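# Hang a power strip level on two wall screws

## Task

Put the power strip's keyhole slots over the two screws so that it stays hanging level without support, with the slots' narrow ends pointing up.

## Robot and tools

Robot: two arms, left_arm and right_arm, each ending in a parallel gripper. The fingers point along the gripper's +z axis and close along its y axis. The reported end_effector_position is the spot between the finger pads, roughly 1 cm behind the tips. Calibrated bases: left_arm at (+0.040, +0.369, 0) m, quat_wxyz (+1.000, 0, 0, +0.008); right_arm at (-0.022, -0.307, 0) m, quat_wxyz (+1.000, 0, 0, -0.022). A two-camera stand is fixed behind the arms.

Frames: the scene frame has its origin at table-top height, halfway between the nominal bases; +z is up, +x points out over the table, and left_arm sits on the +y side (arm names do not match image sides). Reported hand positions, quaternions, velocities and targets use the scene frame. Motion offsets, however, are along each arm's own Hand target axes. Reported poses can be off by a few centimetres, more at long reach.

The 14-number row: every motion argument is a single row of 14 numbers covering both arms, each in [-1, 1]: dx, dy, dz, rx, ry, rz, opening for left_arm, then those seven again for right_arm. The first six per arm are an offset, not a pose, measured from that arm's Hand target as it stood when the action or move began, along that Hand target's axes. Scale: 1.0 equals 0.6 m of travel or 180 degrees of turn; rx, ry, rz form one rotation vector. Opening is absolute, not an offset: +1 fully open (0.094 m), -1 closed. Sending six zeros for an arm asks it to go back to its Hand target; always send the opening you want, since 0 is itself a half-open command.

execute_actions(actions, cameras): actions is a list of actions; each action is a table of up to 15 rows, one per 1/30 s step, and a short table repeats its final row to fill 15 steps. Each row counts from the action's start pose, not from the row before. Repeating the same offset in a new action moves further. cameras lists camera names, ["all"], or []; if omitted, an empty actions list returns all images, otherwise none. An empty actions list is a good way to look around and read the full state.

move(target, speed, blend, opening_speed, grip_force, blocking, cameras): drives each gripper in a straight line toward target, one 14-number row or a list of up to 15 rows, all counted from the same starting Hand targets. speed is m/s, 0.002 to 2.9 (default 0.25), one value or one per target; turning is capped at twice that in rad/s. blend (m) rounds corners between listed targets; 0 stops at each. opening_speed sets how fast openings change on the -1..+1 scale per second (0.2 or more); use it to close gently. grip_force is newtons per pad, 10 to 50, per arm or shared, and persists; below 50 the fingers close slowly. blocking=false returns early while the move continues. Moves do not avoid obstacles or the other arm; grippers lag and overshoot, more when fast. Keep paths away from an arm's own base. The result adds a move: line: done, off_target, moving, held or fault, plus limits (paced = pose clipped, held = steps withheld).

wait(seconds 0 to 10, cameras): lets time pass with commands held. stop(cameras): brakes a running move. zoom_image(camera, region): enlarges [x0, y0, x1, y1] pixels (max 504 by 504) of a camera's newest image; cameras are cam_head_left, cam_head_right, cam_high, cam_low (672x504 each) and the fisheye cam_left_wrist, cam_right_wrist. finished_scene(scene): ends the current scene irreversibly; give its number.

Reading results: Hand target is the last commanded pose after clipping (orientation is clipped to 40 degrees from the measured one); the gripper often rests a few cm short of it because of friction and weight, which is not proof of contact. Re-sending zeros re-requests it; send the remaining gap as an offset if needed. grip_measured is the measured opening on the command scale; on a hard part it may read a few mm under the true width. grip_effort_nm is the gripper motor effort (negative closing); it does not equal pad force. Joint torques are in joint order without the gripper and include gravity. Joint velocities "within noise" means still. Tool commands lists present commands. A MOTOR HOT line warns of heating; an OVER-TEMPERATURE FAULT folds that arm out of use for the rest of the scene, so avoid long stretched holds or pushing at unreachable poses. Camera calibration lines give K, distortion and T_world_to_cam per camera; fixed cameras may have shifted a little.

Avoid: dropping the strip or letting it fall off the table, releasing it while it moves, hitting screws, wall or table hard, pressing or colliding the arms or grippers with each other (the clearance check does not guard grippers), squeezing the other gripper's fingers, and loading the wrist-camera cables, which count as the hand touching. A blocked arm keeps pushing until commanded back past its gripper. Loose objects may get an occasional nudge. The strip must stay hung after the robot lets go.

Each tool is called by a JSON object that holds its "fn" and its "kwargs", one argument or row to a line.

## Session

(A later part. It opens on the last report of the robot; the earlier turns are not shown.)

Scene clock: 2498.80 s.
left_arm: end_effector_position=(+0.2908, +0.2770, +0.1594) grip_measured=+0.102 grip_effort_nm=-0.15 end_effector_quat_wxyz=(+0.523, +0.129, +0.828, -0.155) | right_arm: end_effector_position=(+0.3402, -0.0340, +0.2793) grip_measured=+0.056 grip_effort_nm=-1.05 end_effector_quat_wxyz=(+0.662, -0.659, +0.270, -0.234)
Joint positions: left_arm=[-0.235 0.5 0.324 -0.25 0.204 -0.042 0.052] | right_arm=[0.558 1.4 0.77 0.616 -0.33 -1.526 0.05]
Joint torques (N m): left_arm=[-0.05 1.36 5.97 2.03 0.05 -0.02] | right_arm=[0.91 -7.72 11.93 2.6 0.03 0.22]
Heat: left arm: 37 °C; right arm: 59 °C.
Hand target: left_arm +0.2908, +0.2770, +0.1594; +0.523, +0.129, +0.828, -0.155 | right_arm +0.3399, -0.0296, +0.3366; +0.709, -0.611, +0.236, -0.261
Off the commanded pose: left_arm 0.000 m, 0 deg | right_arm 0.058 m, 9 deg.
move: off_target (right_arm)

Elbow near breakaway (12.3).

{"fn": "move", "kwargs": {
  "target": [
    [0,0,0,0,0,0,0.1,0.0,-0.01,0.0,0.0,0,0,-0.5]
  ],
  "speed": 0.02
}}

{"fn": "move", "kwargs": {
  "target": [
    [0,0,0,0,0,0,0.1,0.0,-0.008,0.0,0.0,0,0,-0.5]
  ],
  "speed": 0.02
}}

Scene clock: 2504.10 s.
left_arm: end_effector_position=(+0.2908, +0.2770, +0.1594) grip_measured=+0.102 grip_effort_nm=-0.15 end_effector_quat_wxyz=(+0.523, +0.129, +0.828, -0.155) | right_arm: end_effector_position=(+0.3416, -0.0335, +0.2860) grip_measured=+0.056 grip_effort_nm=-1.05 end_effector_quat_wxyz=(+0.666, -0.655, +0.267, -0.237)
Joint positions: left_arm=[-0.235 0.5 0.324 -0.25 0.204 -0.042 0.052] | right_arm=[0.558 1.4 0.784 0.615 -0.328 -1.525 0.05]
Joint torques (N m): left_arm=[-0.09 1.32 5.98 2.03 0.04 0] | right_arm=[0.73 -8.5 12.26 2.35 -0.01 0.22]
Heat: left arm: 37 °C; right arm: 60 °C.
Hand target: left_arm +0.2908, +0.2770, +0.1594; +0.523, +0.129, +0.828, -0.155 | right_arm +0.3394, -0.0303, +0.3427; +0.709, -0.611, +0.236, -0.261
Off the commanded pose: left_arm 0.000 m, 0 deg | right_arm 0.057 m, 8 deg.
move: off_target (right_arm)

Scene clock: 2504.93 s.
left_arm: end_effector_position=(+0.2908, +0.2770, +0.1594) grip_measured=+0.102 grip_effort_nm=-0.15 end_effector_quat_wxyz=(+0.523, +0.129, +0.828, -0.155) | right_arm: end_effector_position=(+0.3417, -0.0335, +0.2860) grip_measured=+0.056 grip_effort_nm=-1.05 end_effector_quat_wxyz=(+0.663, -0.657, +0.269, -0.235)
Joint positions: left_arm=[-0.235 0.5 0.324 -0.25 0.204 -0.042 0.052] | right_arm=[0.558 1.397 0.791 0.596 -0.328 -1.525 0.05]
Joint torques (N m): left_arm=[-0.03 1.36 5.98 2.04 0.04 -0.01] | right_arm=[0.7 -8.9 12.71 2.35 -0.01 0.21]
Heat: left arm: 37 °C; right arm: 60 °C.
Hand target: left_arm +0.2908, +0.2770, +0.1594; +0.523, +0.129, +0.828, -0.155 | right_arm +0.3391, -0.0308, +0.3472; +0.709, -0.611, +0.236, -0.260
Off the commanded pose: left_arm 0.000 m, 0 deg | right_arm 0.062 m, 9 deg.
move: off_target (right_arm)

{"fn": "move", "kwargs": {
  "target": [
    [0,0,0,0,0,0,0.1,-0.01,0.002,0.016,0.0,0.004,0,-0.5]
  ],
  "speed": 0.02,
  "cameras": ["cam_head_left"]
}}

{"fn": "zoom_image", "kwargs": {
  "camera": "cam_head_left",
  "region": [285, 225, 345, 285]
}}

{"fn": "zoom_image", "kwargs": {
  "camera": "cam_head_left",
  "region": [345, 145, 405, 205]
}}

Scene clock: 2515.07 s.
left_arm: end_effector_position=(+0.2908, +0.2770, +0.1594) grip_measured=+0.102 grip_effort_nm=-0.15 end_effector_quat_wxyz=(+0.523, +0.129, +0.828, -0.155) | right_arm: end_effector_position=(+0.3425, -0.0336, +0.2878) grip_measured=+0.056 grip_effort_nm=-1.05 end_effector_quat_wxyz=(+0.661, -0.653, +0.278, -0.245)
Joint positions: left_arm=[-0.235 0.5 0.324 -0.25 0.204 -0.042 0.052] | right_arm=[0.573 1.392 0.791 0.593 -0.284 -1.525 0.05]
Joint torques (N m): left_arm=[-0.12 1.32 5.96 2.03 0.05 -0.02] | right_arm=[2.32 -6.9 14.04 2.37 0.08 0.19]
Heat: left arm: 37 °C; right arm: 60 °C.
Hand target: left_arm +0.2908, +0.2770, +0.1594; +0.523, +0.129, +0.828, -0.155 | right_arm +0.3409, -0.0197, +0.3478; +0.708, -0.610, +0.240, -0.265
Off the commanded pose: left_arm 0.000 m, 0 deg | right_arm 0.061 m, 9 deg.
move: off_target (right_arm)
Images, in order (width x height): cam_head_left 672x504.

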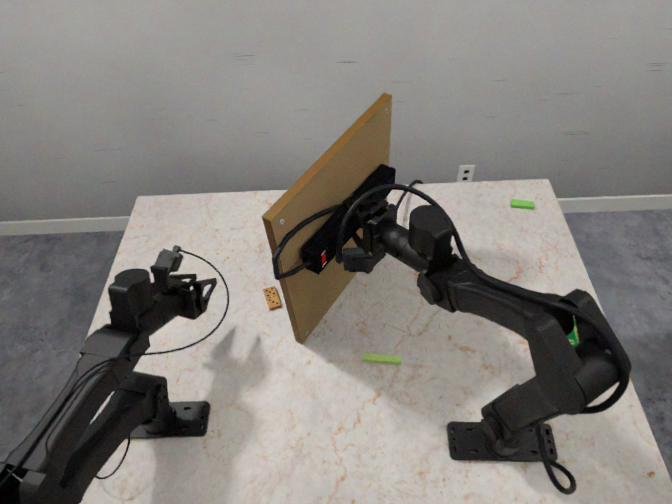

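Scaled by 8.400 from the camera's 672x504 image, which has a finer 960x720 frame.

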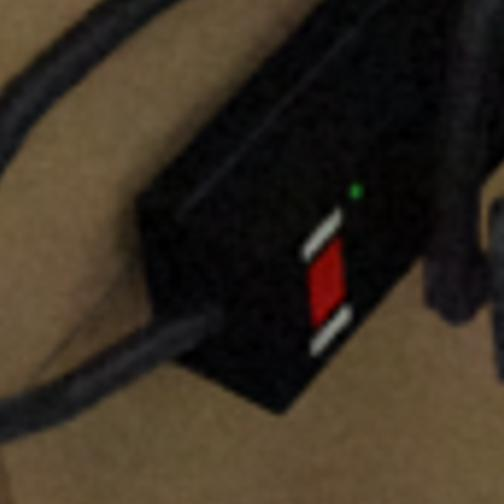

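Scaled by 8.400 from the camera's 672x504 image, which has a finer 960x720 frame.

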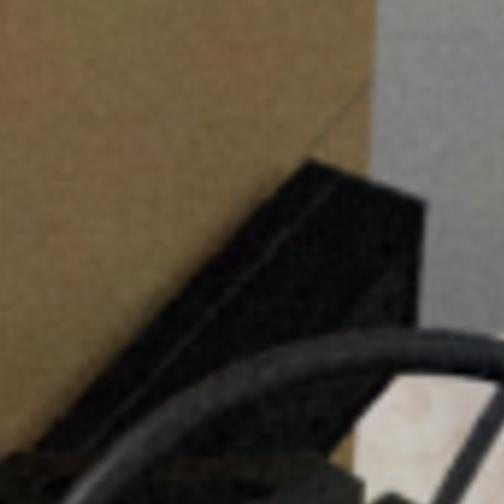

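{"fn": "move", "kwargs": {
  "target": [
    [0,0,0,0,0,0,0.1,-0.006,0.008,-0.014,0.0,0,-0.016,-0.5]
  ],
  "speed": 0.02
}}

{"fn": "move", "kwargs": {
  "target": [
    [0,0,0,0,0,0,0.1,-0.002,0.004,0.014,0.0,-0.004,-0.004,-0.5]
  ],
  "speed": 0.02,
  "cameras": ["cam_head_left"]
}}

{"fn": "zoom_image", "kwargs": {
  "camera": "cam_head_left",
  "region": [285, 225, 345, 285]
}}

{"fn": "zoom_image", "kwargs": {
  "camera": "cam_head_left",
  "region": [345, 145, 405, 205]
}}

Scene clock: 2532.20 s.
left_arm: end_effector_position=(+0.2908, +0.2770, +0.1594) grip_measured=+0.102 grip_effort_nm=-0.15 end_effector_quat_wxyz=(+0.523, +0.129, +0.828, -0.155) | right_arm: end_effector_position=(+0.3425, -0.0342, +0.2887) grip_measured=+0.056 grip_effort_nm=-1.05 end_effector_quat_wxyz=(+0.654, -0.657, +0.269, -0.263)
Joint positions: left_arm=[-0.235 0.5 0.324 -0.25 0.204 -0.042 0.052] | right_arm=[0.58 1.386 0.791 0.587 -0.263 -1.566 0.05]
Joint torques (N m): left_arm=[-0.03 1.37 5.91 2.02 0.04 -0.02] | right_arm=[2.36 -7.99 11.06 2.64 -0.11 0.11]
Heat: left arm: 37 °C; right arm: 60 °C.
Hand target: left_arm +0.2908, +0.2770, +0.1594; +0.523, +0.129, +0.828, -0.155 | right_arm +0.3330, -0.0229, +0.3419; +0.701, -0.615, +0.225, -0.282
Off the commanded pose: left_arm 0.000 m, 0 deg | right_arm 0.055 m, 9 deg.
move: off_target (right_arm)

Scene clock: 2533.10 s.
left_arm: end_effector_position=(+0.2908, +0.2770, +0.1594) grip_measured=+0.102 grip_effort_nm=-0.15 end_effector_quat_wxyz=(+0.523, +0.129, +0.828, -0.155) | right_arm: end_effector_position=(+0.3425, -0.0342, +0.2890) grip_measured=+0.056 grip_effort_nm=-1.05 end_effector_quat_wxyz=(+0.652, -0.658, +0.265, -0.268)
Joint positions: left_arm=[-0.235 0.5 0.324 -0.25 0.204 -0.042 0.052] | right_arm=[0.581 1.385 0.791 0.586 -0.26 -1.58 0.05]
Joint torques (N m): left_arm=[-0.02 1.31 5.98 2.03 0.05 -0.03] | right_arm=[2.39 -5.39 12.45 2.73 -0.23 0.06]
Heat: left arm: 37 °C; right arm: 60 °C.
Hand target: left_arm +0.2908, +0.2770, +0.1594; +0.523, +0.129, +0.828, -0.155 | right_arm +0.3381, -0.0157, +0.3407; +0.700, -0.619, +0.217, -0.283
Off the commanded pose: left_arm 0.000 m, 0 deg | right_arm 0.055 m, 9 deg.
move: off_target (right_arm)
Images, in order (width x height): cam_head_left 672x504.

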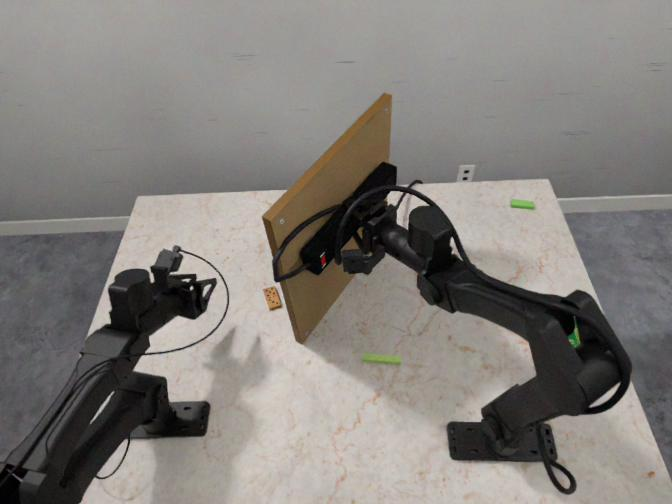

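Scaled by 8.400 from the camera's 672x504 image, which has a finer 960x720 frame.

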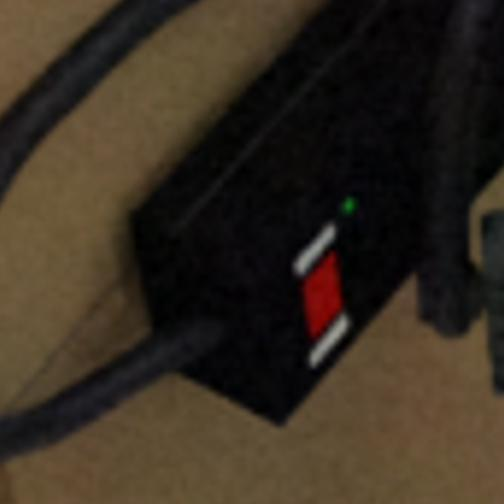

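Scaled by 8.400 from the camera's 672x504 image, which has a finer 960x720 frame.

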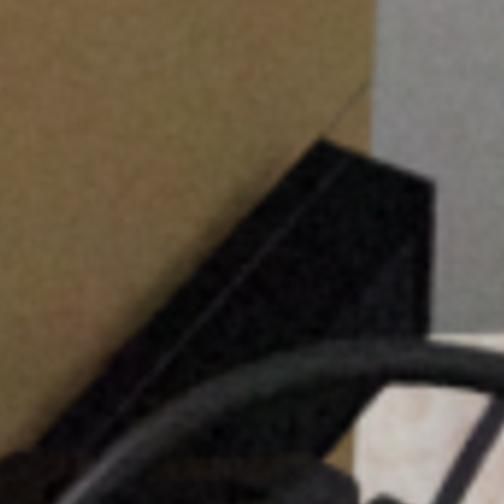

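{"fn": "move", "kwargs": {
  "target": [
    [0,0,0,0,0,0,0.1,-0.006,0.02,-0.022,0.0,-0.012,0.0,-0.5]
  ],
  "speed": 0.02
}}

{"fn": "move", "kwargs": {
  "target": [
    [0,0,0,0,0,0,0.1,-0.002,0.0,0.012,0.0,-0.004,0,-0.5]
  ],
  "speed": 0.02,
  "cameras": ["cam_head_left"]
}}

{"fn": "zoom_image", "kwargs": {
  "camera": "cam_head_left",
  "region": [285, 225, 345, 285]
}}

{"fn": "zoom_image", "kwargs": {
  "camera": "cam_head_left",
  "region": [345, 145, 405, 205]
}}

Scene clock: 2544.17 s.
left_arm: end_effector_position=(+0.2908, +0.2770, +0.1594) grip_measured=+0.102 grip_effort_nm=-0.14 end_effector_quat_wxyz=(+0.523, +0.129, +0.828, -0.155) | right_arm: end_effector_position=(+0.3368, -0.0302, +0.2927) grip_measured=+0.056 grip_effort_nm=-1.05 end_effector_quat_wxyz=(+0.663, -0.656, +0.246, -0.263)
Joint positions: left_arm=[-0.235 0.5 0.324 -0.25 0.204 -0.042 0.052] | right_arm=[0.581 1.385 0.78 0.623 -0.297 -1.583 0.05]
Joint torques (N m): left_arm=[-0.02 1.37 5.96 2.02 0.05 -0.03] | right_arm=[0.76 -5.96 8.59 2.82 -0.51 0.06]
Heat: left arm: 37 °C; right arm: 59 °C.
Hand target: left_arm +0.2908, +0.2770, +0.1594; +0.523, +0.129, +0.828, -0.155 | right_arm +0.3283, -0.0223, +0.3267; +0.704, -0.624, +0.204, -0.271
Off the commanded pose: left_arm 0.000 m, 0 deg | right_arm 0.036 m, 8 deg.
move: off_target (right_arm)

Scene clock: 2544.87 s.
left_arm: end_effector_position=(+0.2908, +0.2770, +0.1594) grip_measured=+0.102 grip_effort_nm=-0.15 end_effector_quat_wxyz=(+0.523, +0.129, +0.828, -0.155) | right_arm: end_effector_position=(+0.3367, -0.0297, +0.2923) grip_measured=+0.056 grip_effort_nm=-1.05 end_effector_quat_wxyz=(+0.664, -0.656, +0.245, -0.263)
Joint positions: left_arm=[-0.235 0.5 0.324 -0.25 0.204 -0.042 0.052] | right_arm=[0.581 1.387 0.78 0.627 -0.3 -1.585 0.05]
Joint torques (N m): left_arm=[-0.06 1.35 5.96 2.02 0.03 -0.02] | right_arm=[0.92 -4.1 10.52 2.75 -0.58 0.11]
Heat: left arm: 37 °C; right arm: 59 °C.
Hand target: left_arm +0.2908, +0.2770, +0.1594; +0.523, +0.129, +0.828, -0.155 | right_arm +0.3319, -0.0160, +0.3276; +0.705, -0.626, +0.199, -0.267
Off the commanded pose: left_arm 0.000 m, 0 deg | right_arm 0.038 m, 8 deg.
move: off_target (right_arm)
Images, in order (width x height): cam_head_left 672x504.

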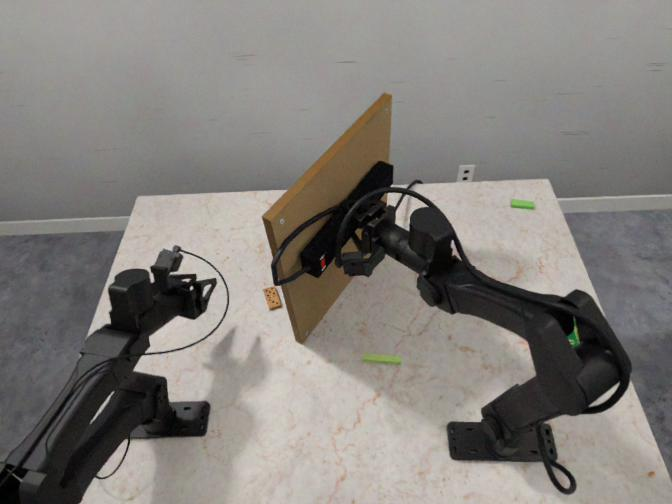

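Scaled by 8.400 from the camera's 672x504 image, which has a finer 960x720 frame.

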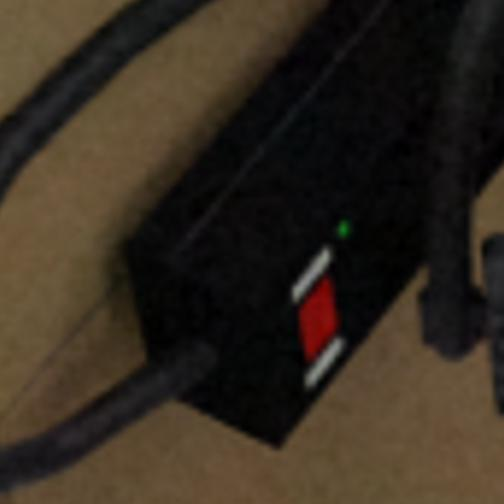

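Scaled by 8.400 from the camera's 672x504 image, which has a finer 960x720 frame.

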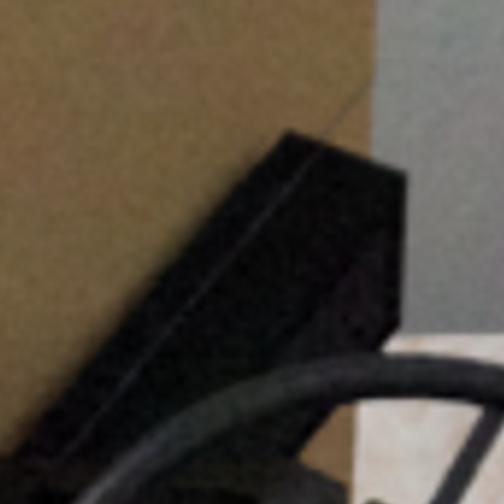

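{"fn": "move", "kwargs": {
  "target": [
    [0,0,0,0,0,0,0.1,0.006,0.022,-0.01,-0.006,0,0.006,-0.5]
  ],
  "speed": 0.02
}}

{"fn": "move", "kwargs": {
  "target": [
    [0,0,0,0,0,0,0.1,0.002,0.008,0.004,0.0,0,0.0,-0.5]
  ],
  "speed": 0.02,
  "cameras": ["cam_head_left"]
}}

{"fn": "zoom_image", "kwargs": {
  "camera": "cam_head_left",
  "region": [285, 225, 345, 285]
}}

{"fn": "zoom_image", "kwargs": {
  "camera": "cam_head_left",
  "region": [345, 145, 405, 205]
}}

Scene clock: 2561.00 s.
left_arm: end_effector_position=(+0.2908, +0.2770, +0.1594) grip_measured=+0.102 grip_effort_nm=-0.15 end_effector_quat_wxyz=(+0.523, +0.129, +0.828, -0.155) | right_arm: end_effector_position=(+0.3370, -0.0306, +0.2923) grip_measured=+0.056 grip_effort_nm=-1.05 end_effector_quat_wxyz=(+0.669, -0.654, +0.239, -0.261)
Joint positions: left_arm=[-0.235 0.5 0.324 -0.25 0.204 -0.042 0.052] | right_arm=[0.571 1.395 0.772 0.656 -0.322 -1.581 0.05]
Joint torques (N m): left_arm=[-0.1 1.37 5.93 2.01 0.02 -0.01] | right_arm=[0.43 -4.23 8.54 2.65 -0.52 0.18]
Heat: left arm: 37 °C; right arm: 59 °C.
Hand target: left_arm +0.2908, +0.2770, +0.1594; +0.523, +0.129, +0.828, -0.155 | right_arm +0.3326, -0.0218, +0.3140; +0.702, -0.630, +0.207, -0.259
Off the commanded pose: left_arm 0.000 m, 0 deg | right_arm 0.024 m, 6 deg.
move: off_target (right_arm)

Scene clock: 2561.87 s.
left_arm: end_effector_position=(+0.2908, +0.2770, +0.1594) grip_measured=+0.102 grip_effort_nm=-0.14 end_effector_quat_wxyz=(+0.523, +0.129, +0.828, -0.155) | right_arm: end_effector_position=(+0.3382, -0.0313, +0.2927) grip_measured=+0.056 grip_effort_nm=-1.05 end_effector_quat_wxyz=(+0.673, -0.649, +0.236, -0.264)
Joint positions: left_arm=[-0.235 0.5 0.324 -0.25 0.204 -0.042 0.052] | right_arm=[0.567 1.403 0.765 0.686 -0.326 -1.58 0.05]
Joint torques (N m): left_arm=[-0.05 1.39 5.94 2.03 0.06 -0.02] | right_arm=[0.73 -3.28 8.98 2.59 -0.47 0.2]
Heat: left arm: 37 °C; right arm: 59 °C.
Hand target: left_arm +0.2908, +0.2770, +0.1594; +0.523, +0.129, +0.828, -0.155 | right_arm +0.3355, -0.0204, +0.3095; +0.702, -0.630, +0.207, -0.259
Off the commanded pose: left_arm 0.000 m, 0 deg | right_arm 0.020 m, 5 deg.
move: off_target (right_arm)
Images, in order (width x height): cam_head_left 672x504.

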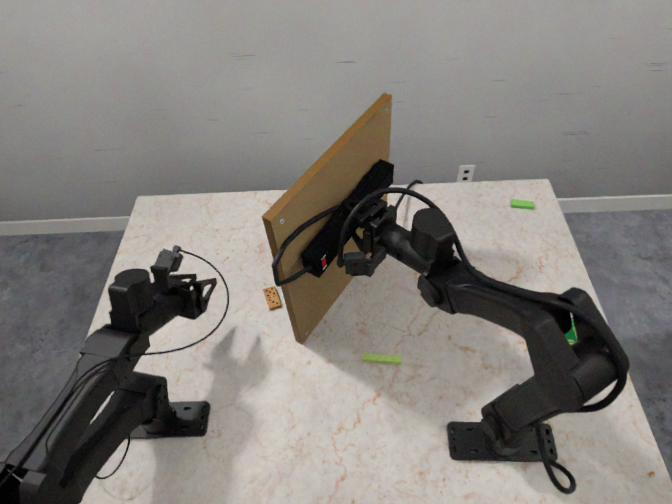

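Scaled by 8.400 from the camera's 672x504 image, which has a finer 960x720 frame.

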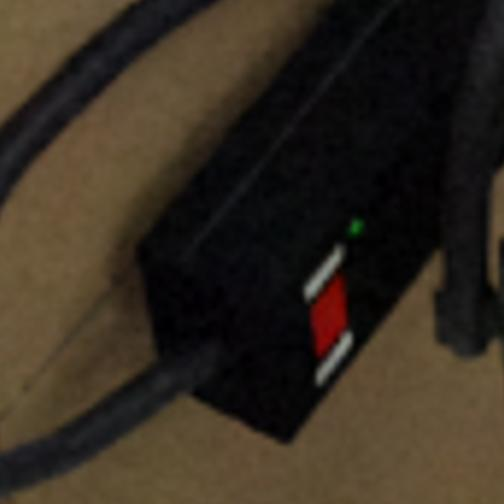

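Scaled by 8.400 from the camera's 672x504 image, which has a finer 960x720 frame.

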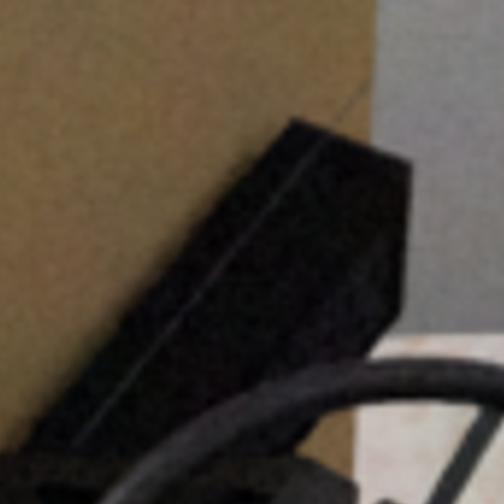

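{"fn": "move", "kwargs": {
  "target": [
    [0,0,0,0,0,0,0.1,0.0,0.02,-0.014,-0.01,0,0.022,-0.5]
  ],
  "speed": 0.02
}}

{"fn": "move", "kwargs": {
  "target": [
    [0,0,0,0,0,0,0.1,0.0,0.0,0.016,0.0,0,0.004,-0.5]
  ],
  "speed": 0.02,
  "cameras": ["cam_head_left"]
}}

{"fn": "zoom_image", "kwargs": {
  "camera": "cam_head_left",
  "region": [285, 225, 345, 285]
}}

{"fn": "zoom_image", "kwargs": {
  "camera": "cam_head_left",
  "region": [345, 145, 405, 205]
}}

Scene clock: 2573.87 s.
left_arm: end_effector_position=(+0.2908, +0.2770, +0.1594) grip_measured=+0.102 grip_effort_nm=-0.15 end_effector_quat_wxyz=(+0.523, +0.129, +0.828, -0.155) | right_arm: end_effector_position=(+0.3347, -0.0308, +0.2876) grip_measured=+0.056 grip_effort_nm=-1.05 end_effector_quat_wxyz=(+0.681, -0.645, +0.248, -0.240)
Joint positions: left_arm=[-0.235 0.5 0.324 -0.25 0.204 -0.042 0.052] | right_arm=[0.564 1.404 0.746 0.706 -0.345 -1.527 0.05]
Joint torques (N m): left_arm=[-0.08 1.32 5.98 2.03 0.05 -0.01] | right_arm=[0.12 -4.48 7.65 2.24 -0.42 0.3]
Heat: left arm: 37 °C; right arm: 60 °C.
Hand target: left_arm +0.2908, +0.2770, +0.1594; +0.523, +0.129, +0.828, -0.155 | right_arm +0.3315, -0.0261, +0.2967; +0.701, -0.634, +0.233, -0.231
Off the commanded pose: left_arm 0.000 m, 0 deg | right_arm 0.011 m, 3 deg.
move: off_target (right_arm)

Scene clock: 2574.63 s.
left_arm: end_effector_position=(+0.2908, +0.2770, +0.1594) grip_measured=+0.102 grip_effort_nm=-0.14 end_effector_quat_wxyz=(+0.523, +0.129, +0.828, -0.155) | right_arm: end_effector_position=(+0.3364, -0.0307, +0.2881) grip_measured=+0.056 grip_effort_nm=-1.05 end_effector_quat_wxyz=(+0.684, -0.641, +0.250, -0.241)
Joint positions: left_arm=[-0.235 0.5 0.324 -0.25 0.204 -0.042 0.052] | right_arm=[0.564 1.413 0.746 0.723 -0.34 -1.518 0.05]
Joint torques (N m): left_arm=[-0.05 1.32 5.98 2.03 0.03 -0.04] | right_arm=[1.09 -2.55 10.29 2.14 -0.27 0.32]
Heat: left arm: 37 °C; right arm: 60 °C.
Hand target: left_arm +0.2908, +0.2770, +0.1594; +0.523, +0.129, +0.828, -0.155 | right_arm +0.3375, -0.0186, +0.2975; +0.702, -0.632, +0.237, -0.226
Off the commanded pose: left_arm 0.000 m, 0 deg | right_arm 0.015 m, 3 deg.
move: off_target (right_arm)
Images, in order (width x height): cam_head_left 672x504.

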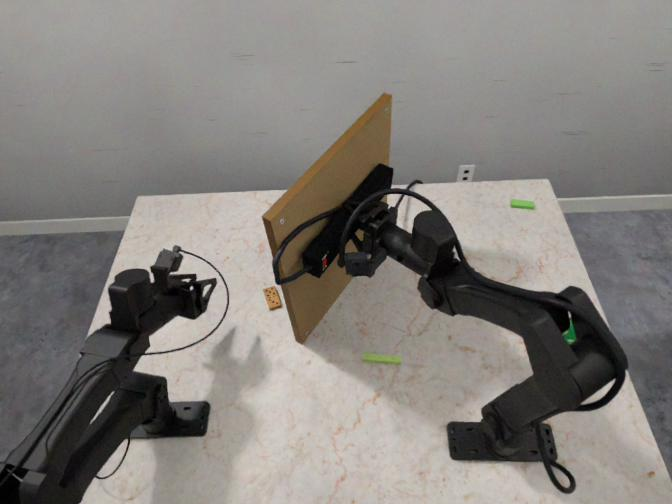

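Scaled by 8.400 from the camera's 672x504 image, which has a finer 960x720 frame.

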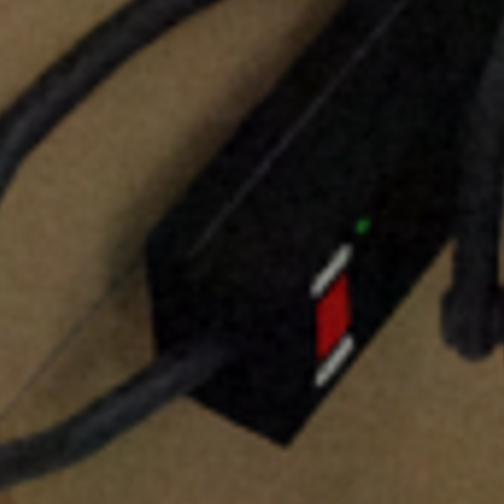

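Scaled by 8.400 from the camera's 672x504 image, which has a finer 960x720 frame.

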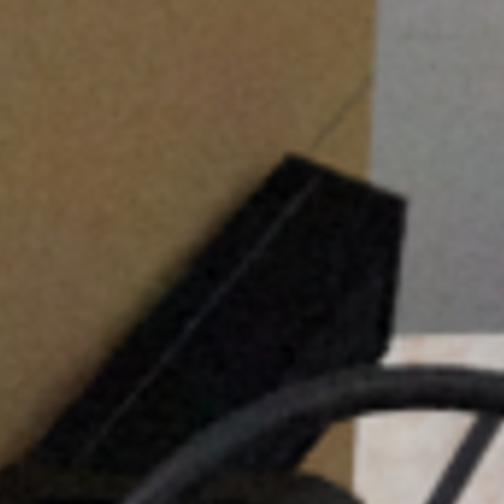

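{"fn": "move", "kwargs": {
  "target": [
    [0,0,0,0,0,0,0.1,-0.002,0.004,0.014,-0.02,0,0.0,-0.5]
  ],
  "speed": 0.02
}}

{"fn": "move", "kwargs": {
  "target": [
    [0,0,0,0,0,0,0.1,-0.004,0.002,0.014,-0.006,0,0.0,-0.5]
  ],
  "speed": 0.02,
  "cameras": ["cam_head_left"]
}}

{"fn": "zoom_image", "kwargs": {
  "camera": "cam_head_left",
  "region": [285, 225, 345, 285]
}}

{"fn": "zoom_image", "kwargs": {
  "camera": "cam_head_left",
  "region": [345, 145, 405, 205]
}}

Scene clock: 2589.90 s.
left_arm: end_effector_position=(+0.2908, +0.2770, +0.1594) grip_measured=+0.102 grip_effort_nm=-0.14 end_effector_quat_wxyz=(+0.523, +0.129, +0.828, -0.155) | right_arm: end_effector_position=(+0.3385, -0.0301, +0.2880) grip_measured=+0.056 grip_effort_nm=-1.05 end_effector_quat_wxyz=(+0.674, -0.652, +0.254, -0.239)
Joint positions: left_arm=[-0.235 0.5 0.324 -0.25 0.204 -0.042 0.052] | right_arm=[0.564 1.406 0.773 0.656 -0.338 -1.533 0.05]
Joint torques (N m): left_arm=[-0.01 1.37 5.98 2.02 0.04 -0.02] | right_arm=[2.07 -2.11 13.2 1.57 -0.25 0.21]
Heat: left arm: 37 °C; right arm: 57 °C.
Hand target: left_arm +0.2908, +0.2770, +0.1594; +0.523, +0.129, +0.828, -0.155 | right_arm +0.3418, -0.0110, +0.2959; +0.682, -0.654, +0.244, -0.219
Off the commanded pose: left_arm 0.000 m, 0 deg | right_arm 0.021 m, 3 deg.
move: off_target (right_arm)

Scene clock: 2590.80 s.
left_arm: end_effector_position=(+0.2908, +0.2770, +0.1594) grip_measured=+0.102 grip_effort_nm=-0.14 end_effector_quat_wxyz=(+0.523, +0.129, +0.828, -0.155) | right_arm: end_effector_position=(+0.3397, -0.0301, +0.2890) grip_measured=+0.056 grip_effort_nm=-1.05 end_effector_quat_wxyz=(+0.667, -0.657, +0.257, -0.238)
Joint positions: left_arm=[-0.235 0.5 0.324 -0.25 0.204 -0.042 0.052] | right_arm=[0.564 1.4 0.791 0.614 -0.334 -1.539 0.05]
Joint torques (N m): left_arm=[-0.05 1.39 5.89 2.02 0.05 0] | right_arm=[3.3 -0.32 14.12 1.7 -0.1 0.2]
Heat: left arm: 37 °C; right arm: 57 °C.
Hand target: left_arm +0.2908, +0.2770, +0.1594; +0.523, +0.129, +0.828, -0.155 | right_arm +0.3450, -0.0029, +0.2950; +0.676, -0.660, +0.246, -0.217
Off the commanded pose: left_arm 0.000 m, 0 deg | right_arm 0.028 m, 3 deg.
move: off_target (right_arm)
Images, in order (width x height): cam_head_left 672x504.

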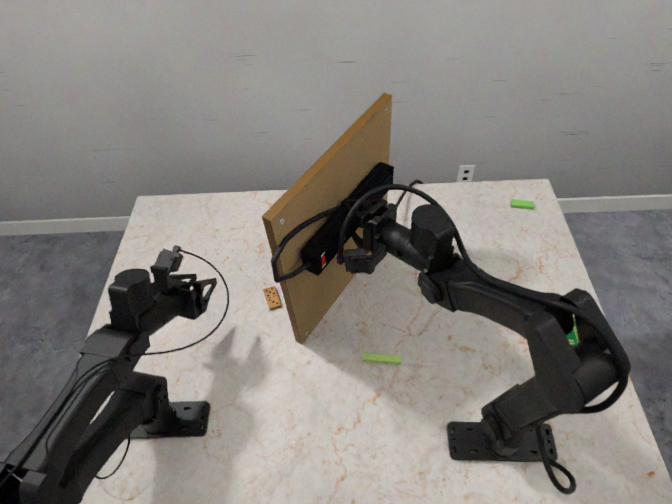

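Scaled by 8.400 from the camera's 672x504 image, which has a finer 960x720 frame.

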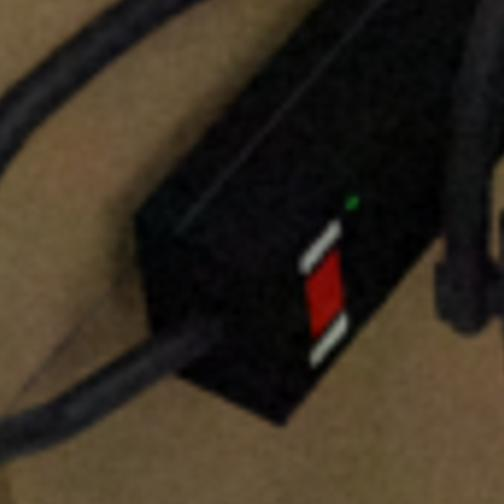

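Scaled by 8.400 from the camera's 672x504 image, which has a finer 960x720 frame.

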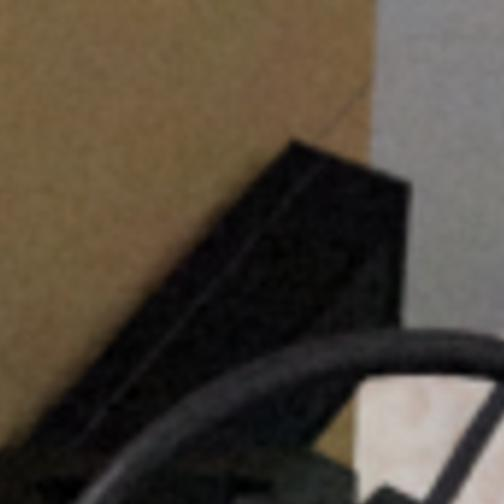

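{"fn": "move", "kwargs": {
  "target": [
    [0,0,0,0,0,0,0.1,0.0,0.016,-0.024,0,0,0.0,-0.5]
  ],
  "speed": 0.02
}}

{"fn": "move", "kwargs": {
  "target": [
    [0,0,0,0,0,0,0.1,0.0,0.0,0.008,0,0,0.0,-0.5]
  ],
  "speed": 0.02,
  "cameras": ["cam_head_left"]
}}

{"fn": "zoom_image", "kwargs": {
  "camera": "cam_head_left",
  "region": [285, 225, 345, 285]
}}

{"fn": "zoom_image", "kwargs": {
  "camera": "cam_head_left",
  "region": [345, 145, 405, 205]
}}

Scene clock: 2603.57 s.
left_arm: end_effector_position=(+0.2908, +0.2770, +0.1594) grip_measured=+0.102 grip_effort_nm=-0.14 end_effector_quat_wxyz=(+0.523, +0.129, +0.828, -0.155) | right_arm: end_effector_position=(+0.3391, -0.0304, +0.2890) grip_measured=+0.056 grip_effort_nm=-1.05 end_effector_quat_wxyz=(+0.667, -0.657, +0.257, -0.238)
Joint positions: left_arm=[-0.235 0.5 0.324 -0.25 0.204 -0.042 0.052] | right_arm=[0.564 1.398 0.789 0.613 -0.334 -1.539 0.05]
Joint torques (N m): left_arm=[-0.02 1.35 5.91 2.02 0.06 -0.02] | right_arm=[2.03 -2.4 8.8 2.01 -0.3 0.19]
Heat: left arm: 37 °C; right arm: 58 °C.
Hand target: left_arm +0.2908, +0.2770, +0.1594; +0.523, +0.129, +0.828, -0.155 | right_arm +0.3359, -0.0139, +0.2853; +0.676, -0.660, +0.246, -0.217
Off the commanded pose: left_arm 0.000 m, 0 deg | right_arm 0.017 m, 3 deg.
move: off_target (right_arm)

Scene clock: 2604.27 s.
left_arm: end_effector_position=(+0.2908, +0.2770, +0.1594) grip_measured=+0.102 grip_effort_nm=-0.15 end_effector_quat_wxyz=(+0.523, +0.129, +0.828, -0.155) | right_arm: end_effector_position=(+0.3391, -0.0304, +0.2890) grip_measured=+0.056 grip_effort_nm=-1.05 end_effector_quat_wxyz=(+0.667, -0.657, +0.257, -0.238)
Joint positions: left_arm=[-0.235 0.5 0.324 -0.25 0.204 -0.042 0.052] | right_arm=[0.564 1.398 0.789 0.613 -0.334 -1.539 0.05]
Joint torques (N m): left_arm=[-0.1 1.4 5.97 2.03 0.04 -0.02] | right_arm=[2.4 -1.18 9.8 2 -0.26 0.18]
Heat: left arm: 37 °C; right arm: 58 °C.
Hand target: left_arm +0.2908, +0.2770, +0.1594; +0.523, +0.129, +0.828, -0.155 | right_arm +0.3388, -0.0101, +0.2853; +0.676, -0.660, +0.246, -0.217
Off the commanded pose: left_arm 0.000 m, 0 deg | right_arm 0.021 m, 3 deg.
move: off_target (right_arm)
Images, in order (width x height): cam_head_left 672x504.

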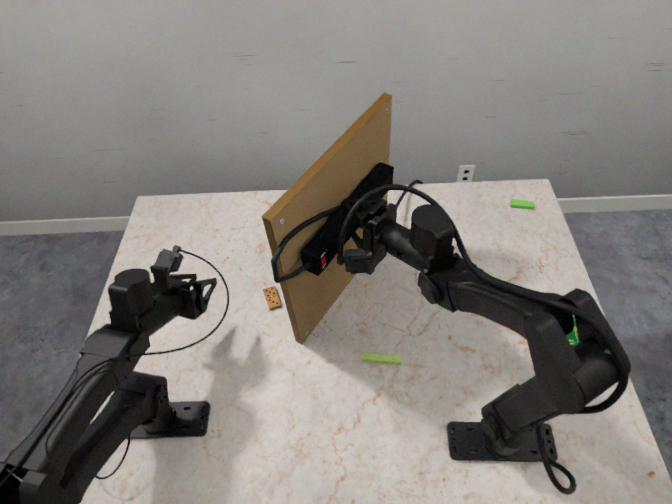

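Scaled by 8.400 from the camera's 672x504 image, which has a finer 960x720 frame.

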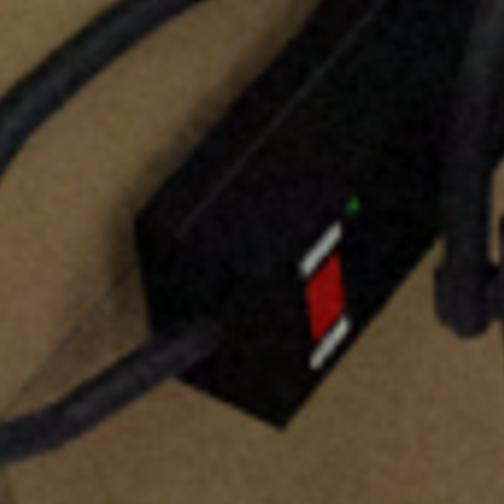

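Scaled by 8.400 from the camera's 672x504 image, which has a finer 960x720 frame.

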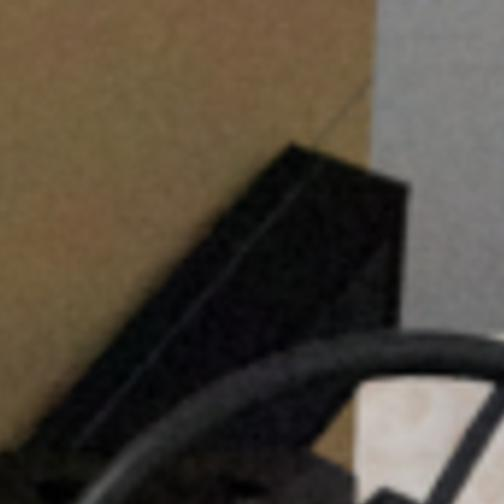

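{"fn": "move", "kwargs": {
  "target": [0,0,0,0,0,0,0.1,0,0,-0.035,0,0,0,-0.5],
  "speed": 0.03,
  "cameras": ["cam_head_left"]
}}

{"fn": "zoom_image", "kwargs": {
  "camera": "cam_head_left",
  "region": [285, 145, 405, 285]
}}

Scene clock: 2640.07 s.
left_arm: end_effector_position=(+0.2908, +0.2770, +0.1594) grip_measured=+0.102 grip_effort_nm=-0.14 end_effector_quat_wxyz=(+0.523, +0.129, +0.828, -0.155) | right_arm: end_effector_position=(+0.3326, -0.0302, +0.2654) grip_measured=+0.056 grip_effort_nm=-1.05 end_effector_quat_wxyz=(+0.652, -0.676, +0.265, -0.218)
Joint positions: left_arm=[-0.235 0.5 0.324 -0.25 0.204 -0.042 0.052] | right_arm=[0.564 1.396 0.751 0.588 -0.355 -1.539 0.05]
Joint torques (N m): left_arm=[-0.12 1.37 5.94 2.02 0.05 -0.02] | right_arm=[0.4 -7.04 7.82 2.14 -0.33 0.15]
Heat: left arm: 37 °C; right arm: 54 °C.
Hand target: left_arm +0.2908, +0.2770, +0.1594; +0.523, +0.129, +0.828, -0.155 | right_arm +0.3259, -0.0266, +0.2851; +0.676, -0.660, +0.246, -0.216
Off the commanded pose: left_arm 0.000 m, 0 deg | right_arm 0.021 m, 4 deg.
move: off_target (right_arm)
Images, in order (width x height): cam_head_left 672x504.

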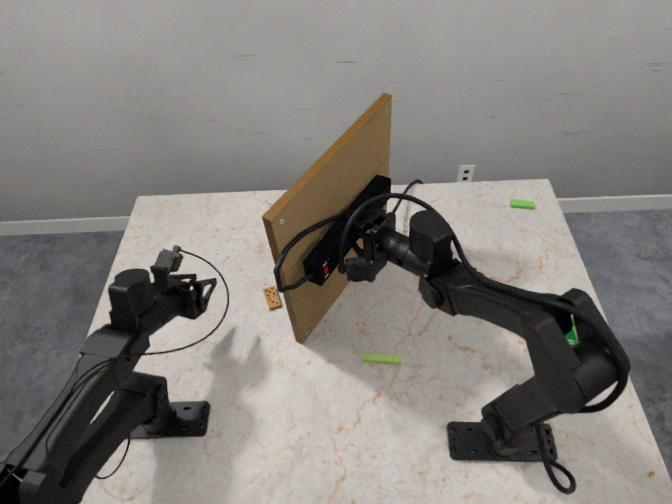

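Scaled by 3.600 from the camera's 672x504 image, which has a finer 960x720 frame.

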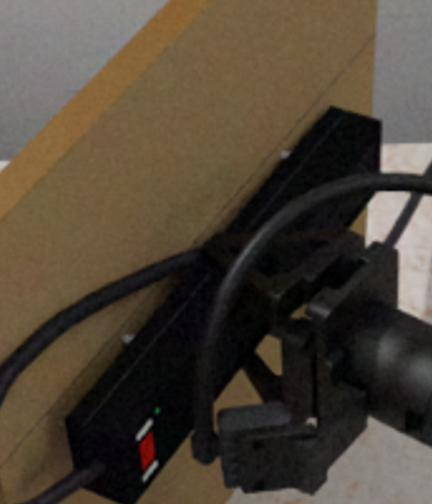

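{"fn": "move", "kwargs": {
  "target": [0,0,0,0,0,0,0.1,0,-0.015,0,0,0,0,-0.5],
  "speed": 0.03
}}

{"fn": "move", "kwargs": {
  "target": [0,0,0,0,0,0,0.1,0,-0.012,0,0,0,0,-0.5],
  "speed": 0.03
}}

Scene clock: 2651.87 s.
left_arm: end_effector_position=(+0.2908, +0.2770, +0.1594) grip_measured=+0.102 grip_effort_nm=-0.15 end_effector_quat_wxyz=(+0.523, +0.129, +0.828, -0.155) | right_arm: end_effector_position=(+0.3307, -0.0297, +0.2540) grip_measured=+0.056 grip_effort_nm=-1.05 end_effector_quat_wxyz=(+0.640, -0.689, +0.273, -0.204)
Joint positions: left_arm=[-0.235 0.5 0.324 -0.25 0.204 -0.042 0.052] | right_arm=[0.564 1.396 0.751 0.54 -0.363 -1.539 0.05]
Joint torques (N m): left_arm=[-0.02 1.36 6.02 2.05 0.04 -0.01] | right_arm=[0.39 -8.32 9.87 2.23 -0.26 0.15]
Heat: left arm: 37 °C; right arm: 54 °C.
Hand target: left_arm +0.2908, +0.2770, +0.1594; +0.523, +0.129, +0.828, -0.155 | right_arm +0.3261, -0.0269, +0.2942; +0.676, -0.660, +0.246, -0.217
Off the commanded pose: left_arm 0.000 m, 0 deg | right_arm 0.040 m, 6 deg.
move: off_target (right_arm)

Scene clock: 2652.73 s.
left_arm: end_effector_position=(+0.2908, +0.2770, +0.1594) grip_measured=+0.102 grip_effort_nm=-0.14 end_effector_quat_wxyz=(+0.523, +0.129, +0.828, -0.155) | right_arm: end_effector_position=(+0.3294, -0.0296, +0.2474) grip_measured=+0.056 grip_effort_nm=-1.05 end_effector_quat_wxyz=(-0.632, +0.696, -0.278, +0.196)
Joint positions: left_arm=[-0.235 0.5 0.324 -0.25 0.204 -0.042 0.052] | right_arm=[0.564 1.396 0.751 0.512 -0.367 -1.539 0.05]
Joint torques (N m): left_arm=[-0.05 1.35 5.94 2 0.04 -0.01] | right_arm=[0.1 -9.77 11.17 2.21 -0.25 0.15]
Heat: left arm: 37 °C; right arm: 54 °C.
Hand target: left_arm +0.2908, +0.2770, +0.1594; +0.523, +0.129, +0.828, -0.155 | right_arm +0.3264, -0.0272, +0.3013; -0.676, +0.660, -0.246, +0.217
Off the commanded pose: left_arm 0.000 m, 0 deg | right_arm 0.054 m, 8 deg.
move: off_target (right_arm)

{"fn": "move", "kwargs": {
  "target": [0,0,0,0,0,0,0.1,0,-0.012,0,0,0,0,-0.5],
  "speed": 0.03
}}

{"fn": "move", "kwargs": {
  "target": [0,0,0,0,0,0,0.1,0,-0.006,0,0,0,0,-0.5],
  "speed": 0.03
}}

Scene clock: 2661.47 s.
left_arm: end_effector_position=(+0.2908, +0.2770, +0.1594) grip_measured=+0.102 grip_effort_nm=-0.15 end_effector_quat_wxyz=(+0.523, +0.129, +0.828, -0.155) | right_arm: end_effector_position=(+0.3278, -0.0302, +0.2516) grip_measured=+0.056 grip_effort_nm=-1.05 end_effector_quat_wxyz=(-0.630, +0.698, -0.280, +0.193)
Joint positions: left_arm=[-0.235 0.5 0.324 -0.25 0.204 -0.042 0.052] | right_arm=[0.564 1.38 0.765 0.473 -0.369 -1.539 0.05]
Joint torques (N m): left_arm=[-0.03 1.39 5.96 2.02 0.05 -0.04] | right_arm=[0.16 -9.31 11.78 2.24 -0.25 0.15]
Heat: left arm: 37 °C; right arm: 54 °C.
Hand target: left_arm +0.2908, +0.2770, +0.1594; +0.523, +0.129, +0.828, -0.155 | right_arm +0.3266, -0.0274, +0.3085; -0.676, +0.660, -0.246, +0.217
Off the commanded pose: left_arm 0.000 m, 0 deg | right_arm 0.057 m, 8 deg.
move: off_target (right_arm)

Scene clock: 2662.33 s.
left_arm: end_effector_position=(+0.2908, +0.2770, +0.1594) grip_measured=+0.102 grip_effort_nm=-0.14 end_effector_quat_wxyz=(+0.523, +0.129, +0.828, -0.155) | right_arm: end_effector_position=(+0.3273, -0.0304, +0.2562) grip_measured=+0.056 grip_effort_nm=-1.05 end_effector_quat_wxyz=(-0.630, +0.698, -0.279, +0.193)
Joint positions: left_arm=[-0.235 0.5 0.324 -0.25 0.204 -0.042 0.052] | right_arm=[0.564 1.371 0.776 0.455 -0.369 -1.539 0.05]
Joint torques (N m): left_arm=[-0.05 1.37 5.93 2.03 0.06 -0.01] | right_arm=[0.03 -8.95 12 2.29 -0.24 0.21]
Heat: left arm: 37 °C; right arm: 54 °C.
Hand target: left_arm +0.2908, +0.2770, +0.1594; +0.523, +0.129, +0.828, -0.155 | right_arm +0.3267, -0.0276, +0.3122; -0.676, +0.660, -0.246, +0.217
Off the commanded pose: left_arm 0.000 m, 0 deg | right_arm 0.056 m, 8 deg.
move: off_target (right_arm)

{"fn": "move", "kwargs": {
  "target": [0,0,0,0,0,0,0.1,0,-0.005,0,0,0,0,-0.5],
  "speed": 0.03
}}

{"fn": "move", "kwargs": {
  "target": [0,0,0,0,0,0,0.1,0,-0.004,0,0,0,0,-0.5],
  "speed": 0.03
}}

{"fn": "move", "kwargs": {
  "target": [0,0,0,0,0,0,0.1,0,-0.004,0,0,0,0,-0.5],
  "speed": 0.03,
  "cameras": ["cam_head_left"]
}}

{"fn": "zoom_image", "kwargs": {
  "camera": "cam_head_left",
  "region": [285, 145, 405, 285]
}}

Scene clock: 2678.57 s.
left_arm: end_effector_position=(+0.2908, +0.2770, +0.1594) grip_measured=+0.102 grip_effort_nm=-0.15 end_effector_quat_wxyz=(+0.523, +0.129, +0.828, -0.155) | right_arm: end_effector_position=(+0.3277, -0.0300, +0.2573) grip_measured=+0.056 grip_effort_nm=-1.05 end_effector_quat_wxyz=(-0.629, +0.699, -0.280, +0.192)
Joint positions: left_arm=[-0.235 0.5 0.324 -0.25 0.204 -0.042 0.052] | right_arm=[0.564 1.371 0.785 0.442 -0.37 -1.539 0.05]
Joint torques (N m): left_arm=[-0.06 1.36 5.93 2.01 0.06 -0.01] | right_arm=[0.14 -9.25 12.07 2.28 -0.26 0.18]
Heat: left arm: 37 °C; right arm: 58 °C.
Hand target: left_arm +0.2908, +0.2770, +0.1594; +0.523, +0.129, +0.828, -0.155 | right_arm +0.3268, -0.0276, +0.3151; -0.676, +0.660, -0.246, +0.217
Off the commanded pose: left_arm 0.000 m, 0 deg | right_arm 0.058 m, 8 deg.
move: off_target (right_arm)

Scene clock: 2679.40 s.
left_arm: end_effector_position=(+0.2908, +0.2770, +0.1594) grip_measured=+0.102 grip_effort_nm=-0.15 end_effector_quat_wxyz=(+0.523, +0.129, +0.828, -0.155) | right_arm: end_effector_position=(+0.3273, -0.0303, +0.2612) grip_measured=+0.056 grip_effort_nm=-1.05 end_effector_quat_wxyz=(-0.630, +0.699, -0.279, +0.193)
Joint positions: left_arm=[-0.235 0.5 0.324 -0.25 0.204 -0.042 0.052] | right_arm=[0.564 1.364 0.793 0.429 -0.37 -1.539 0.05]
Joint torques (N m): left_arm=[-0.08 1.35 5.91 2.01 0.05 -0.01] | right_arm=[-0.1 -8.84 12.14 2.31 -0.26 0.19]
Heat: left arm: 37 °C; right arm: 58 °C.
Hand target: left_arm +0.2908, +0.2770, +0.1594; +0.523, +0.129, +0.828, -0.155 | right_arm +0.3269, -0.0277, +0.3176; -0.676, +0.660, -0.246, +0.217
Off the commanded pose: left_arm 0.000 m, 0 deg | right_arm 0.056 m, 8 deg.
move: off_target (right_arm)

Scene clock: 2680.20 s.
left_arm: end_effector_position=(+0.2908, +0.2770, +0.1594) grip_measured=+0.102 grip_effort_nm=-0.14 end_effector_quat_wxyz=(+0.523, +0.129, +0.828, -0.155) | right_arm: end_effector_position=(+0.3277, -0.0300, +0.2623) grip_measured=+0.056 grip_effort_nm=-1.05 end_effector_quat_wxyz=(-0.629, +0.699, -0.280, +0.192)
Joint positions: left_arm=[-0.235 0.5 0.324 -0.25 0.204 -0.042 0.052] | right_arm=[0.564 1.364 0.8 0.419 -0.37 -1.539 0.05]
Joint torques (N m): left_arm=[-0.03 1.35 5.98 2.02 0.06 -0.02] | right_arm=[-0.06 -9.01 12.05 2.32 -0.25 0.2]
Heat: left arm: 37 °C; right arm: 58 °C.
Hand target: left_arm +0.2908, +0.2770, +0.1594; +0.523, +0.129, +0.828, -0.155 | right_arm +0.3270, -0.0278, +0.3198; -0.676, +0.660, -0.246, +0.217
Off the commanded pose: left_arm 0.000 m, 0 deg | right_arm 0.058 m, 8 deg.
move: off_target (right_arm)
Images, in order (width x height): cam_head_left 672x504.

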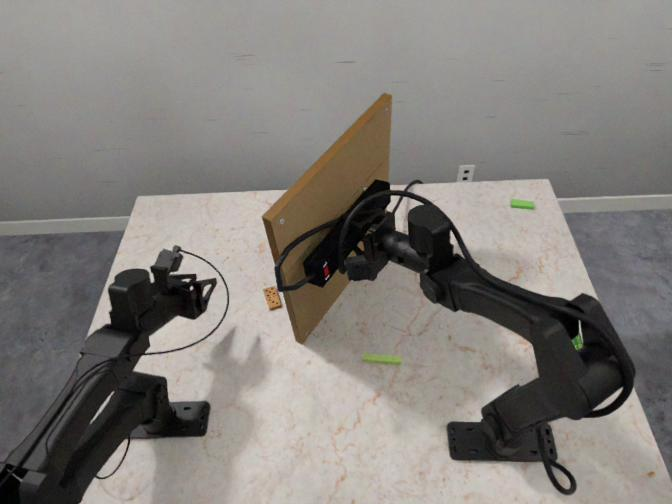

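Scaled by 3.600 from the camera's 672x504 image, which has a finer 960x720 frame.

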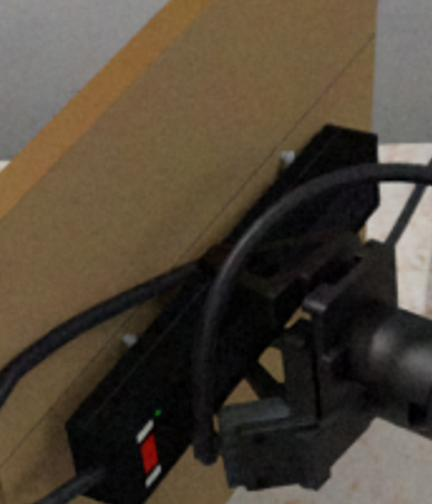

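{"fn": "move", "kwargs": {
  "target": [0,0,0,0,0,0,0.1,0,-0.004,-0.004,0.03,0,0,-0.5],
  "speed": 0.03
}}

{"fn": "move", "kwargs": {
  "target": [0,0,0,0,0,0,0.1,0,-0.008,0,0.0,0,0,-0.5],
  "speed": 0.03
}}

{"fn": "move", "kwargs": {
  "target": [0,0,0,0,0,0,0.1,0,-0.008,0,0.0,0,0,-0.5],
  "speed": 0.03
}}

{"fn": "move", "kwargs": {
  "target": [0,0,0,0,0,0,0.1,0,-0.004,0,0.0,0,0,-0.5],
  "speed": 0.03
}}

Scene clock: 2695.97 s.
left_arm: end_effector_position=(+0.2908, +0.2770, +0.1594) grip_measured=+0.102 grip_effort_nm=-0.15 end_effector_quat_wxyz=(+0.523, +0.129, +0.828, -0.155) | right_arm: end_effector_position=(+0.3279, -0.0299, +0.2934) grip_measured=+0.056 grip_effort_nm=-1.05 end_effector_quat_wxyz=(+0.674, -0.659, +0.258, -0.214)
Joint positions: left_arm=[-0.235 0.5 0.324 -0.25 0.204 -0.042 0.052] | right_arm=[0.564 1.358 0.783 0.574 -0.37 -1.505 0.05]
Joint torques (N m): left_arm=[-0.05 1.36 6 2.05 0.05 -0.01] | right_arm=[0.02 -6.02 8.03 2.63 -0.13 0.2]
Heat: left arm: 37 °C; right arm: 58 °C.
Hand target: left_arm +0.2908, +0.2770, +0.1594; +0.523, +0.129, +0.828, -0.155 | right_arm +0.3256, -0.0298, +0.3224; +0.706, -0.628, +0.236, -0.228
Off the commanded pose: left_arm 0.000 m, 0 deg | right_arm 0.029 m, 6 deg.
move: off_target (right_arm)

Scene clock: 2696.67 s.
left_arm: end_effector_position=(+0.2908, +0.2770, +0.1594) grip_measured=+0.102 grip_effort_nm=-0.14 end_effector_quat_wxyz=(+0.523, +0.129, +0.828, -0.155) | right_arm: end_effector_position=(+0.3279, -0.0299, +0.2934) grip_measured=+0.056 grip_effort_nm=-1.05 end_effector_quat_wxyz=(+0.674, -0.659, +0.259, -0.214)
Joint positions: left_arm=[-0.235 0.5 0.324 -0.25 0.204 -0.042 0.052] | right_arm=[0.564 1.358 0.783 0.574 -0.37 -1.504 0.05]
Joint torques (N m): left_arm=[-0.1 1.33 5.94 2.02 0.05 -0.02] | right_arm=[-0.2 -6.69 9.17 2.41 -0.15 0.22]
Heat: left arm: 37 °C; right arm: 58 °C.
Hand target: left_arm +0.2908, +0.2770, +0.1594; +0.523, +0.129, +0.828, -0.155 | right_arm +0.3255, -0.0303, +0.3272; +0.706, -0.628, +0.236, -0.228
Off the commanded pose: left_arm 0.000 m, 0 deg | right_arm 0.034 m, 6 deg.
move: off_target (right_arm)

Scene clock: 2697.47 s.
left_arm: end_effector_position=(+0.2908, +0.2770, +0.1594) grip_measured=+0.102 grip_effort_nm=-0.14 end_effector_quat_wxyz=(+0.523, +0.129, +0.828, -0.155) | right_arm: end_effector_position=(+0.3279, -0.0299, +0.2914) grip_measured=+0.056 grip_effort_nm=-1.05 end_effector_quat_wxyz=(+0.671, -0.661, +0.261, -0.211)
Joint positions: left_arm=[-0.235 0.5 0.324 -0.25 0.204 -0.042 0.052] | right_arm=[0.564 1.358 0.783 0.566 -0.37 -1.504 0.05]
Joint torques (N m): left_arm=[-0.02 1.36 5.97 2.04 0.03 -0.02] | right_arm=[-0.24 -7.43 10.1 2.32 -0.18 0.19]
Heat: left arm: 37 °C; right arm: 57 °C.
Hand target: left_arm +0.2908, +0.2770, +0.1594; +0.523, +0.129, +0.828, -0.155 | right_arm +0.3254, -0.0308, +0.3319; +0.706, -0.628, +0.236, -0.228
Off the commanded pose: left_arm 0.000 m, 0 deg | right_arm 0.041 m, 6 deg.
move: off_target (right_arm)

Scene clock: 2698.17 s.
left_arm: end_effector_position=(+0.2908, +0.2770, +0.1594) grip_measured=+0.102 grip_effort_nm=-0.15 end_effector_quat_wxyz=(+0.523, +0.129, +0.828, -0.155) | right_arm: end_effector_position=(+0.3278, -0.0299, +0.2891) grip_measured=+0.056 grip_effort_nm=-1.05 end_effector_quat_wxyz=(+0.669, -0.663, +0.263, -0.209)
Joint positions: left_arm=[-0.235 0.5 0.324 -0.25 0.204 -0.042 0.052] | right_arm=[0.564 1.358 0.783 0.556 -0.37 -1.503 0.05]
Joint torques (N m): left_arm=[-0.02 1.4 5.97 2.02 0.07 -0.01] | right_arm=[-0.18 -7.8 10.78 2.38 -0.17 0.2]
Heat: left arm: 37 °C; right arm: 57 °C.
Hand target: left_arm +0.2908, +0.2770, +0.1594; +0.523, +0.129, +0.828, -0.155 | right_arm +0.3253, -0.0311, +0.3343; +0.706, -0.628, +0.236, -0.228
Off the commanded pose: left_arm 0.000 m, 0 deg | right_arm 0.045 m, 7 deg.
move: off_target (right_arm)

{"fn": "move", "kwargs": {
  "target": [0,0,0,0,0,0,0.1,0.015,0.02,0,0,0,0,-0.5],
  "speed": 0.03,
  "cameras": ["cam_head_left"]
}}

{"fn": "zoom_image", "kwargs": {
  "camera": "cam_head_left",
  "region": [285, 145, 405, 285]
}}

Scene clock: 2708.67 s.
left_arm: end_effector_position=(+0.2908, +0.2770, +0.1594) grip_measured=+0.102 grip_effort_nm=-0.15 end_effector_quat_wxyz=(+0.523, +0.129, +0.828, -0.155) | right_arm: end_effector_position=(+0.3318, -0.0364, +0.2952) grip_measured=+0.056 grip_effort_nm=-1.05 end_effector_quat_wxyz=(+0.675, -0.656, +0.259, -0.216)
Joint positions: left_arm=[-0.235 0.5 0.324 -0.25 0.204 -0.042 0.052] | right_arm=[0.539 1.358 0.783 0.582 -0.391 -1.502 0.05]
Joint torques (N m): left_arm=[-0.02 1.29 5.97 2.02 0.06 -0.01] | right_arm=[-0.35 -4.9 9.06 2.63 -0.23 0.19]
Heat: left arm: 37 °C; right arm: 57 °C.
Hand target: left_arm +0.2908, +0.2770, +0.1594; +0.523, +0.129, +0.828, -0.155 | right_arm +0.3327, -0.0353, +0.3219; +0.706, -0.628, +0.236, -0.228
Off the commanded pose: left_arm 0.000 m, 0 deg | right_arm 0.027 m, 6 deg.
move: off_target (right_arm)
Images, in order (width x height): cam_head_left 672x504.

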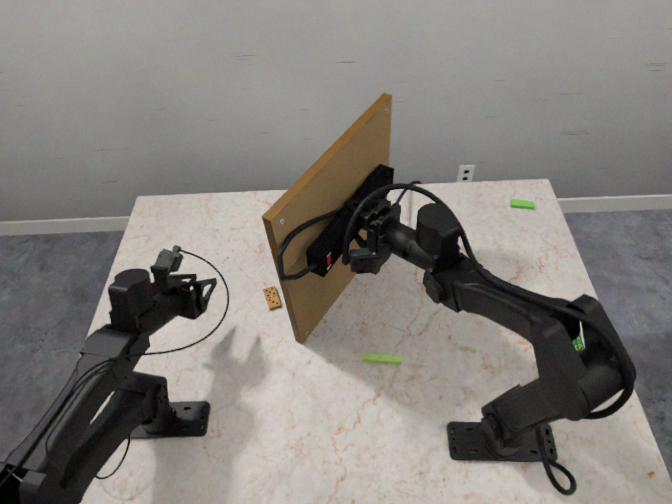

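Scaled by 3.600 from the camera's 672x504 image, which has a finer 960x720 frame.

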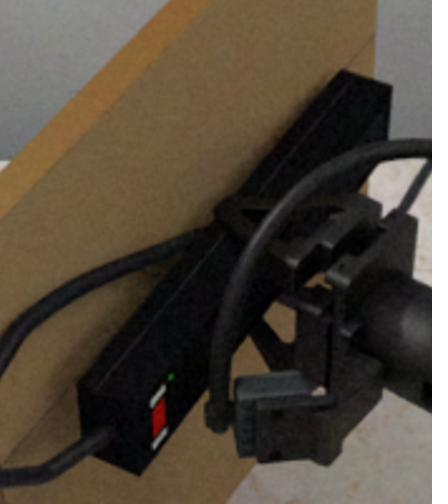

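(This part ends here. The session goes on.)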